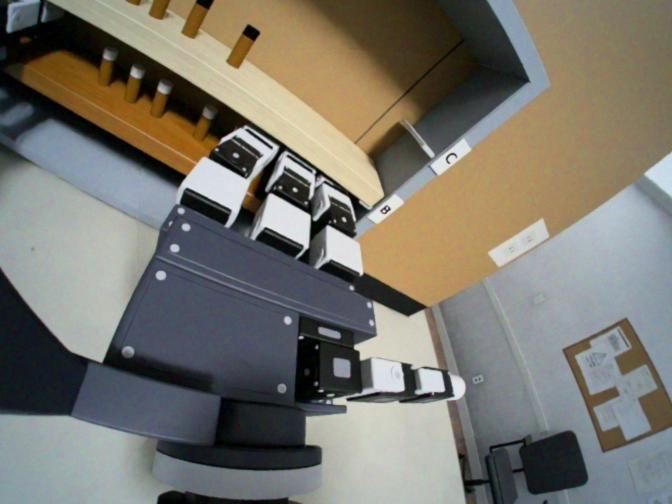

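Scaled by 2.100 from the camera's 672x504 image, which has a finer 960x720 frame.

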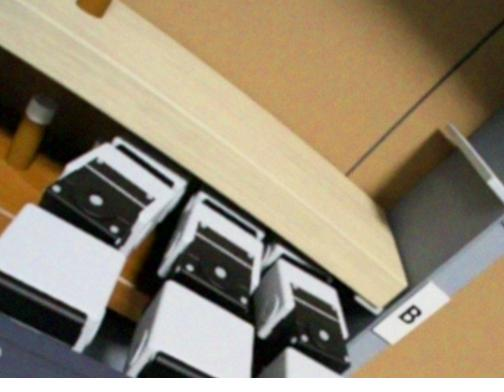

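Scaled by 3.877.

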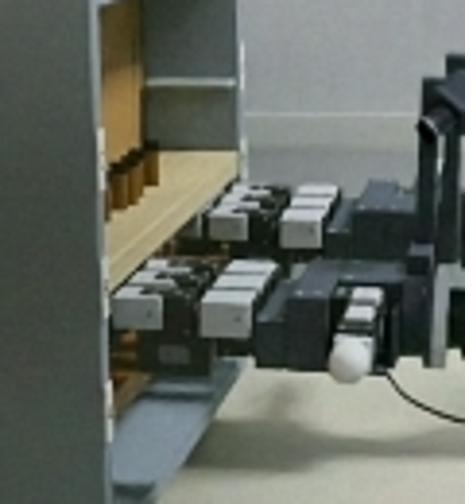

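execute_actions(actions=[[[0.010,0.0,0,0,0,0,0.75,0,0.58,0.7,0.75,0,0.58,0.7,0.75,0.13,0.58,0.7,0.71,0.68,0.23,0.17,0.4,-0.6,0.012,0.00,0,0,0,0,0.75,-0.12,0.58,0.7,0.75,0.03,0.58,0.7,0.75,0.18,0.58,0.7,0.71,0.68,0.23,0.17,0.4,-0.6]],[[-0.013,0.0,0,0,0,0,0.72,0,0.58,0.7,0.72,0,0.58,0.7,0.72,0.13,0.58,0.7,0.71,0.68,0.23,0.17,0.4,-0.6,-0.010,0.00,0,0,0,0,0.72,-0.12,0.58,0.7,0.72,0.03,0.58,0.7,0.72,0.18,0.58,0.7,0.71,0.68,0.23,0.17,0.4,-0.6]],[[-0.014,0.0,0,0,0,0,0.72,0,0.58,0.7,0.72,0,0.58,0.7,0.72,0.13,0.58,0.7,0.71,0.68,0.23,0.17,0.4,-0.6,-0.013,0.00,0,0,0,0,0.72,-0.12,0.58,0.7,0.72,0.03,0.58,0.7,0.72,0.18,0.58,0.7,0.71,0.68,0.23,0.17,0.4,-0.6]],[[-0.013,0.0,0,0,0,0,0.72,0,0.58,0.7,0.72,0,0.58,0.7,0.72,0.13,0.58,0.7,0.71,0.68,0.23,0.17,0.4,-0.6,-0.013,0.00,0,0,0,0,0.72,-0.12,0.58,0.7,0.72,0.03,0.58,0.7,0.72,0.18,0.58,0.7,0.71,0.68,0.23,0.17,0.4,-0.6]]])

Scene clock: 164.43 s.
left_arm: end_effector_position=(+0.6310, +0.1788, +0.2657) hand_goal=(+0.720, +0.000, +0.580, +0.700, +0.720, +0.000, +0.580, +0.700, +0.720, +0.130, +0.580, +0.700, +0.710, +0.680, +0.230, +0.170) hand_measured=(+0.740, -0.002, +0.586, +0.704, +0.740, +0.000, +0.586, +0.702, +0.744, +0.128, +0.586, +0.702, +0.718, +0.678, +0.230, +0.168) hand_current_ma=(+25, +0, +4, +2, +24, +0, +3, +1, +32, +0, +3, +1, +7, -1, +0, +0) hand_state=(blocked, goal, goal, goal, goal, goal, goal, goal, blocked, goal, goal, goal, goal, goal, goal, goal) hand_current_limit=0.40 hand_speed=-0.60 end_effector_quat_wxyz=(+0.505, +0.494, +0.488, +0.513) | right_arm: end_effector_position=(+0.6348, -0.1710, +0.2663) hand_goal=(+0.720, -0.120, +0.580, +0.700, +0.720, +0.030, +0.580, +0.700, +0.720, +0.180, +0.580, +0.700, +0.710, +0.680, +0.230, +0.170) hand_measured=(+0.742, -0.120, +0.586, +0.702, +0.740, +0.028, +0.586, +0.702, +0.742, +0.178, +0.584, +0.702, +0.720, +0.678, +0.230, +0.170) hand_current_ma=(+61, +0, +11, +3, +49, -3, +10, +4, +55, -2, +8, +3, +19, -3, +0, -1) hand_state=(blocked, goal, goal, goal, goal, goal, goal, goal, blocked, goal, goal, goal, goal, goal, goal, goal) hand_current_limit=0.40 hand_speed=-0.60 end_effector_quat_wxyz=(+0.515, +0.487, +0.494, +0.504)
Joint positions: left_arm=[-0.35 1.884 0.948 0.974 -0.316 0.026] | right_arm=[0.392 1.83 0.823 1.047 0.38 -0.032]
Joint torques (N m): left_arm=[-0.15 -17.38 8.02 3 -0.14 0.1] | right_arm=[0.44 -16.09 6.24 2.95 -0.08 0.07]
Heat: left arm: hottest elbow 50 °C; right arm: hottest elbow 48 °C.
Hand target: left_arm +0.6272, +0.1776, +0.2711; +0.513, +0.486, +0.487, +0.513 | right_arm +0.6290, -0.1689, +0.2782; +0.516, +0.483, +0.483, +0.517
Off the commanded pose: left_arm 0.007 m, 1 deg | right_arm 0.013 m, 2 deg.

execute_actions(actions=[[[0,0,0.010,0,-0.002,0,0.72,0,0.58,0.7,0.72,0,0.58,0.7,0.72,0.13,0.58,0.7,0.71,0.68,0.23,0.17,0.4,-0.6,-0.004,0,0.004,0,-0.002,0,0.72,-0.12,0.58,0.7,0.72,0.03,0.58,0.7,0.72,0.18,0.58,0.7,0.71,0.68,0.23,0.17,0.4,-0.6]],[[0,0,0.010,0,-0.002,0,0.72,0,0.58,0.7,0.72,0,0.58,0.7,0.72,0.13,0.58,0.7,0.71,0.68,0.23,0.17,0.4,-0.6,-0.003,0,0.004,0,-0.002,0,0.72,-0.12,0.58,0.7,0.72,0.03,0.58,0.7,0.72,0.18,0.58,0.7,0.71,0.68,0.23,0.17,0.4,-0.6]],[[0,0,0.010,0,-0.002,0,0.72,0,0.58,0.7,0.72,0,0.58,0.7,0.72,0.13,0.58,0.7,0.71,0.68,0.23,0.17,0.4,-0.6,0,0,0.004,0,-0.002,0,0.72,-0.12,0.58,0.7,0.72,0.03,0.58,0.7,0.72,0.18,0.58,0.7,0.71,0.68,0.23,0.17,0.4,-0.6]],[[0,0,0.010,0,-0.001,0,0.72,0,0.58,0.7,0.72,0,0.58,0.7,0.72,0.13,0.58,0.7,0.71,0.68,0.23,0.17,0.4,-0.6,0,0,0.004,0,-0.001,0,0.72,-0.12,0.58,0.7,0.72,0.03,0.58,0.7,0.72,0.18,0.58,0.7,0.71,0.68,0.23,0.17,0.4,-0.6]]])

Scene clock: 168.03 s.
left_arm: end_effector_position=(+0.6298, +0.1795, +0.2740) hand_goal=(+0.720, +0.000, +0.580, +0.700, +0.720, +0.000, +0.580, +0.700, +0.720, +0.130, +0.580, +0.700, +0.710, +0.680, +0.230, +0.170) hand_measured=(+0.754, -0.002, +0.594, +0.702, +0.738, +0.000, +0.586, +0.702, +0.742, +0.128, +0.586, +0.702, +0.718, +0.678, +0.230, +0.168) hand_current_ma=(+57, +0, +13, +1, +23, +0, +3, +1, +30, +0, +3, +1, +7, -1, +0, +0) hand_state=(blocked, goal, goal, goal, goal, goal, goal, goal, blocked, goal, goal, goal, goal, goal, goal, goal) hand_current_limit=0.40 hand_speed=-0.60 end_effector_quat_wxyz=(+0.508, +0.491, +0.488, +0.513) | right_arm: end_effector_position=(+0.6323, -0.1710, +0.2681) hand_goal=(+0.720, -0.120, +0.580, +0.700, +0.720, +0.030, +0.580, +0.700, +0.720, +0.180, +0.580, +0.700, +0.710, +0.680, +0.230, +0.170) hand_measured=(+0.742, -0.120, +0.586, +0.702, +0.740, +0.028, +0.586, +0.702, +0.742, +0.178, +0.584, +0.702, +0.720, +0.678, +0.230, +0.170) hand_current_ma=(+61, +0, +11, +3, +49, -3, +10, +4, +55, -2, +8, +3, +19, -3, +0, -1) hand_state=(blocked, goal, goal, goal, goal, goal, goal, goal, blocked, goal, goal, goal, goal, goal, goal, goal) hand_current_limit=0.40 hand_speed=-0.60 end_effector_quat_wxyz=(+0.516, +0.486, +0.490, +0.507)
Joint positions: left_arm=[-0.35 1.868 0.948 0.964 -0.316 0.022] | right_arm=[0.394 1.83 0.819 1.062 0.382 -0.032]
Joint torques (N m): left_arm=[-0.15 -19.08 9.09 2.36 -0.1 0.18] | right_arm=[0.44 -17.14 6.17 2.93 -0.09 -0.02]
Heat: left arm: hottest elbow 50 °C; right arm: hottest elbow 48 °C.
Hand target: left_arm +0.6272, +0.1776, +0.2951; +0.519, +0.480, +0.481, +0.518 | right_arm +0.6248, -0.1689, +0.2879; +0.521, +0.477, +0.477, +0.522
Off the commanded pose: left_arm 0.022 m, 2 deg | right_arm 0.021 m, 3 deg.

execute_actions(actions=[], cameras=["cam_left_wrist", "cam_right_wrist", "cam_low"])

zoom_image(camera="cam_left_wrist", region=[240, 80, 480, 260])

zoom_image(camera="cam_right_wrist", region=[190, 80, 430, 260])

Scene clock: 168.83 s.
left_arm: end_effector_position=(+0.6298, +0.1795, +0.2740) hand_goal=(+0.720, +0.000, +0.580, +0.700, +0.720, +0.000, +0.580, +0.700, +0.720, +0.130, +0.580, +0.700, +0.710, +0.680, +0.230, +0.170) hand_measured=(+0.754, -0.002, +0.594, +0.702, +0.738, +0.000, +0.586, +0.702, +0.742, +0.128, +0.586, +0.702, +0.718, +0.678, +0.230, +0.168) hand_current_ma=(+57, +0, +13, +1, +23, +0, +3, +1, +30, +0, +3, +1, +7, -1, +0, +0) hand_state=(blocked, goal, goal, goal, goal, goal, goal, goal, blocked, goal, goal, goal, goal, goal, goal, goal) hand_current_limit=0.40 hand_speed=-0.60 end_effector_quat_wxyz=(+0.508, +0.491, +0.488, +0.513) | right_arm: end_effector_position=(+0.6323, -0.1710, +0.2681) hand_goal=(+0.720, -0.120, +0.580, +0.700, +0.720, +0.030, +0.580, +0.700, +0.720, +0.180, +0.580, +0.700, +0.710, +0.680, +0.230, +0.170) hand_measured=(+0.742, -0.120, +0.586, +0.702, +0.740, +0.028, +0.586, +0.702, +0.742, +0.178, +0.584, +0.702, +0.720, +0.678, +0.230, +0.170) hand_current_ma=(+61, +0, +11, +3, +49, -3, +10, +4, +55, -2, +8, +3, +19, -3, +0, -1) hand_state=(blocked, goal, goal, goal, goal, goal, goal, goal, blocked, goal, goal, goal, goal, goal, goal, goal) hand_current_limit=0.40 hand_speed=-0.60 end_effector_quat_wxyz=(+0.516, +0.486, +0.490, +0.507)
Joint positions: left_arm=[-0.35 1.868 0.948 0.964 -0.316 0.022] | right_arm=[0.394 1.83 0.819 1.062 0.382 -0.032]
Joint velocities: within noise
Joint torques (N m): left_arm=[-0.21 -19.02 9.06 2.3 -0.1 0.19] | right_arm=[0.32 -17.03 6.2 2.96 -0.11 -0.02]
Heat: left arm: hottest elbow 50 °C; right arm: hottest elbow 48 °C.
Hand target: left_arm +0.6272, +0.1776, +0.2951; +0.519, +0.480, +0.481, +0.518 | right_arm +0.6248, -0.1689, +0.2879; +0.521, +0.477, +0.477, +0.522
Off the commanded pose: left_arm 0.022 m, 2 deg | right_arm 0.021 m, 3 deg.
camera_calibration:
cam_left_wrist: T_world_to_cam=[[0.0139012, -0.737125, -0.675613, 0.277345], [-0.723523, 0.458956, -0.515629, 0.468134], [0.69016, 0.49599, -0.526947, -0.260098], [0, 0, 0, 1]] pos_world=[0.514359, 0.118591, 0.291703]
cam_right_wrist: T_world_to_cam=[[-0.0603784, -0.761969, 0.644792, -0.235313], [-0.722654, -0.412239, -0.554824, 0.485526], [0.688568, -0.499461, -0.52575, -0.258309], [0, 0, 0, 1]] pos_world=[0.514522, -0.108164, 0.285304]
Images, in order (width x height): cam_low 672x504, cam_left_wrist 672x504, cam_right_wrist 672x504.

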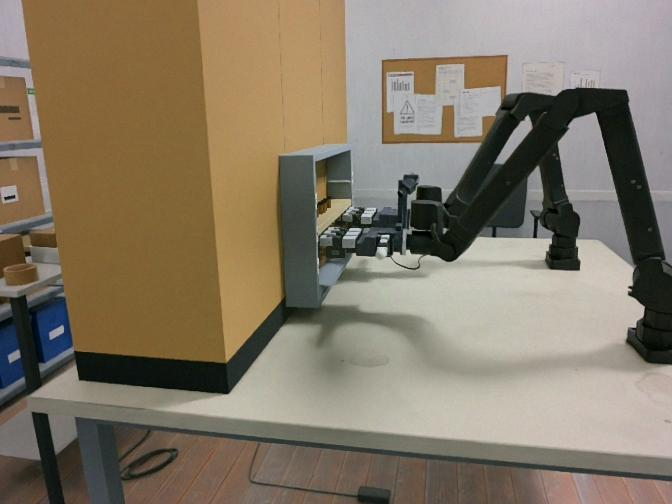

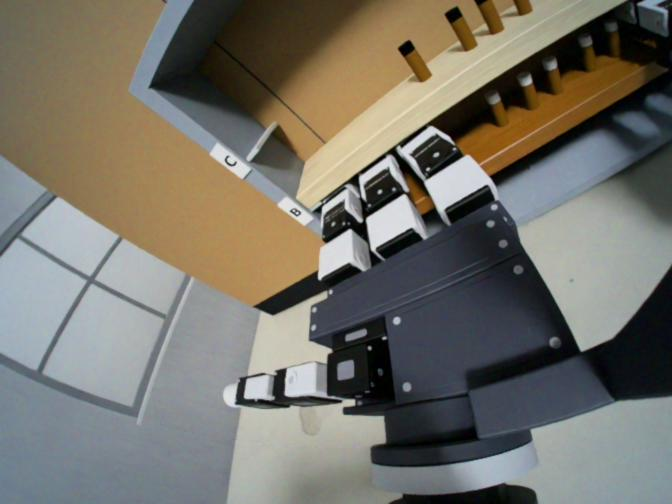

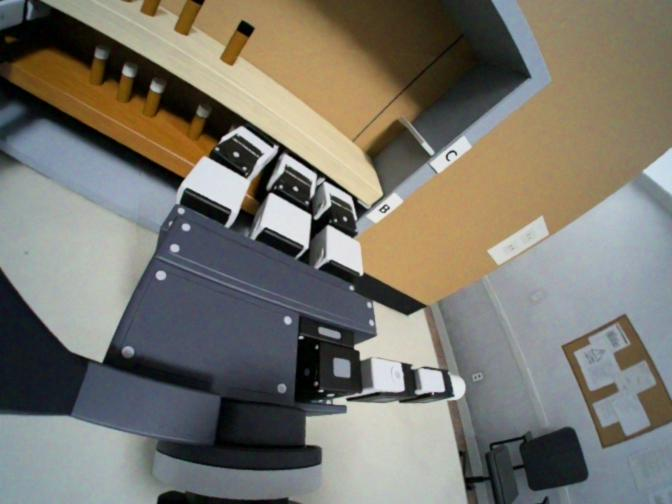

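Scaled by 2.100 from the camera's 672x504 image, which has a finer 960x720 frame.

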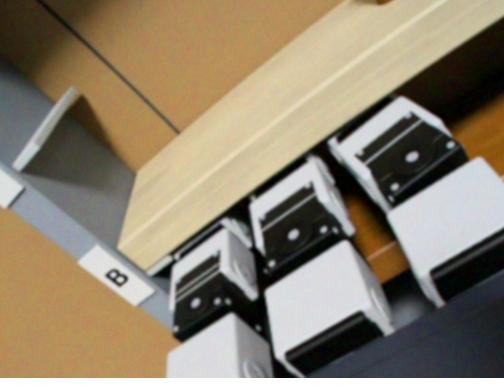

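Scaled by 2.100 from the camera's 672x504 image, which has a finer 960x720 frame.

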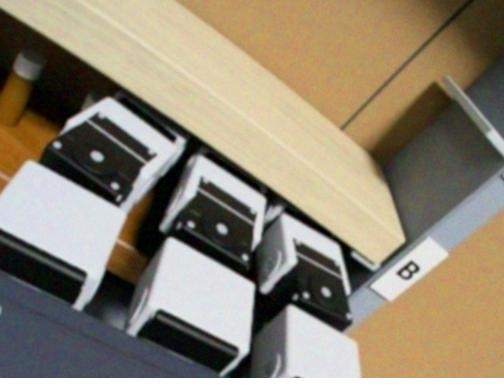

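execute_actions(actions=[[[0,-0.004,-0.012,0,0,0,0.72,-0.06,0.58,0.7,0.72,0,0.58,0.7,0.72,0.13,0.58,0.7,0.71,0.68,0.23,0.17,0.4,-0.6,0,0,0.003,0,-0.001,0,0.72,-0.12,0.58,0.7,0.72,0.03,0.58,0.7,0.72,0.18,0.58,0.7,0.71,0.68,0.23,0.17,0.4,-0.6]],[[0,-0.006,0,0,0,0,0.72,-0.06,0.58,0.7,0.72,0,0.58,0.7,0.72,0.13,0.58,0.7,0.71,0.68,0.23,0.17,0.4,-0.6,0,0,0.003,0,0,0,0.72,-0.12,0.58,0.7,0.72,0.03,0.58,0.7,0.72,0.18,0.58,0.7,0.71,0.68,0.23,0.17,0.4,-0.6]],[[0,0,0.006,0,0,0,0.72,-0.06,0.58,0.7,0.72,0,0.58,0.7,0.72,0.13,0.58,0.7,0.71,0.68,0.23,0.17,0.4,-0.6,0,0,0.003,0,0,0,0.72,-0.12,0.58,0.7,0.72,0.03,0.58,0.7,0.72,0.18,0.58,0.7,0.71,0.68,0.23,0.17,0.4,-0.6]]])

Scene clock: 172.03 s.
left_arm: end_effector_position=(+0.6292, +0.1792, +0.2739) hand_goal=(+0.720, -0.060, +0.580, +0.700, +0.720, +0.000, +0.580, +0.700, +0.720, +0.130, +0.580, +0.700, +0.710, +0.680, +0.230, +0.170) hand_measured=(+0.754, -0.054, +0.594, +0.702, +0.738, +0.000, +0.586, +0.702, +0.742, +0.128, +0.586, +0.702, +0.718, +0.678, +0.230, +0.168) hand_current_ma=(+57, +3, +13, +0, +23, +0, +3, +1, +30, +0, +3, +1, +7, -1, +0, +0) hand_state=(blocked, goal, goal, goal, goal, goal, goal, goal, blocked, goal, goal, goal, goal, goal, goal, goal) hand_current_limit=0.40 hand_speed=-0.60 end_effector_quat_wxyz=(+0.506, +0.489, +0.489, +0.515) | right_arm: end_effector_position=(+0.6319, -0.1712, +0.2704) hand_goal=(+0.720, -0.120, +0.580, +0.700, +0.720, +0.030, +0.580, +0.700, +0.720, +0.180, +0.580, +0.700, +0.710, +0.680, +0.230, +0.170) hand_measured=(+0.742, -0.120, +0.586, +0.702, +0.740, +0.028, +0.586, +0.702, +0.742, +0.178, +0.584, +0.702, +0.720, +0.678, +0.230, +0.170) hand_current_ma=(+61, +0, +11, +3, +49, -3, +10, +4, +55, -2, +8, +3, +19, -3, +0, -1) hand_state=(blocked, goal, goal, goal, goal, goal, goal, goal, blocked, goal, goal, goal, goal, goal, goal, goal) hand_current_limit=0.40 hand_speed=-0.60 end_effector_quat_wxyz=(+0.517, +0.485, +0.489, +0.509)
Joint positions: left_arm=[-0.353 1.868 0.948 0.964 -0.326 0.022] | right_arm=[0.394 1.826 0.819 1.062 0.382 -0.032]
Joint torques (N m): left_arm=[-0.67 -18.08 9.39 2.61 -0.16 0.2] | right_arm=[0.56 -18.02 6.38 2.56 -0.13 -0.03]
Heat: left arm: hottest elbow 50 °C; right arm: hottest elbow 48 °C.
Hand target: left_arm +0.6272, +0.1718, +0.2915; +0.519, +0.480, +0.481, +0.518 | right_arm +0.6248, -0.1689, +0.2933; +0.522, +0.476, +0.476, +0.523
Off the commanded pose: left_arm 0.019 m, 2 deg | right_arm 0.024 m, 2 deg.

execute_actions(actions=[[[0,-0.004,0.007,0,-0.001,0,0.72,-0.06,0.58,0.7,0.72,0,0.58,0.7,0.72,0.13,0.58,0.7,0.71,0.68,0.23,0.17,0.4,-0.6,0,0,0.005,0,0,0,0.72,-0.12,0.58,0.7,0.72,0.03,0.58,0.7,0.72,0.18,0.58,0.7,0.71,0.68,0.23,0.17,0.4,-0.6]],[[0,0,0.007,0,0,0,0.72,-0.06,0.58,0.7,0.72,0,0.58,0.7,0.72,0.13,0.58,0.7,0.71,0.68,0.23,0.17,0.4,-0.6,0,0,0.005,0,0,0,0.72,-0.12,0.58,0.7,0.72,0.03,0.58,0.7,0.72,0.18,0.58,0.7,0.71,0.68,0.23,0.17,0.4,-0.6]]])

Scene clock: 173.87 s.
left_arm: end_effector_position=(+0.6287, +0.1782, +0.2756) hand_goal=(+0.720, -0.060, +0.580, +0.700, +0.720, +0.000, +0.580, +0.700, +0.720, +0.130, +0.580, +0.700, +0.710, +0.680, +0.230, +0.170) hand_measured=(+0.744, -0.056, +0.590, +0.702, +0.742, +0.002, +0.590, +0.704, +0.742, +0.128, +0.586, +0.702, +0.718, +0.678, +0.230, +0.168) hand_current_ma=(+34, +1, +9, +0, +28, +1, +7, +2, +30, +0, +4, +1, +7, -1, +0, +0) hand_state=(blocked, goal, goal, goal, blocked, goal, goal, goal, blocked, goal, goal, goal, goal, goal, goal, goal) hand_current_limit=0.40 hand_speed=-0.60 end_effector_quat_wxyz=(+0.504, +0.490, +0.491, +0.515) | right_arm: end_effector_position=(+0.6321, -0.1711, +0.2716) hand_goal=(+0.720, -0.120, +0.580, +0.700, +0.720, +0.030, +0.580, +0.700, +0.720, +0.180, +0.580, +0.700, +0.710, +0.680, +0.230, +0.170) hand_measured=(+0.744, -0.120, +0.588, +0.702, +0.740, +0.028, +0.586, +0.702, +0.740, +0.178, +0.584, +0.702, +0.720, +0.678, +0.230, +0.170) hand_current_ma=(+66, +0, +15, +4, +49, -2, +11, +4, +55, -2, +8, +3, +19, -3, +0, -1) hand_state=(blocked, goal, goal, goal, goal, goal, goal, goal, blocked, goal, goal, goal, goal, goal, goal, goal) hand_current_limit=0.40 hand_speed=-0.60 end_effector_quat_wxyz=(+0.516, +0.486, +0.490, +0.507)
Joint positions: left_arm=[-0.357 1.861 0.948 0.954 -0.332 0.022] | right_arm=[0.394 1.82 0.819 1.053 0.382 -0.032]
Joint torques (N m): left_arm=[-0.85 -18.9 9.91 2.3 -0.06 0.21] | right_arm=[0.38 -18.78 6.58 2.32 -0.11 -0.03]
Heat: left arm: hottest elbow 50 °C; right arm: hottest elbow 48 °C.
Hand target: left_arm +0.6272, +0.1694, +0.3001; +0.520, +0.480, +0.480, +0.519 | right_arm +0.6248, -0.1689, +0.2993; +0.522, +0.476, +0.476, +0.523
Off the commanded pose: left_arm 0.026 m, 2 deg | right_arm 0.029 m, 3 deg.


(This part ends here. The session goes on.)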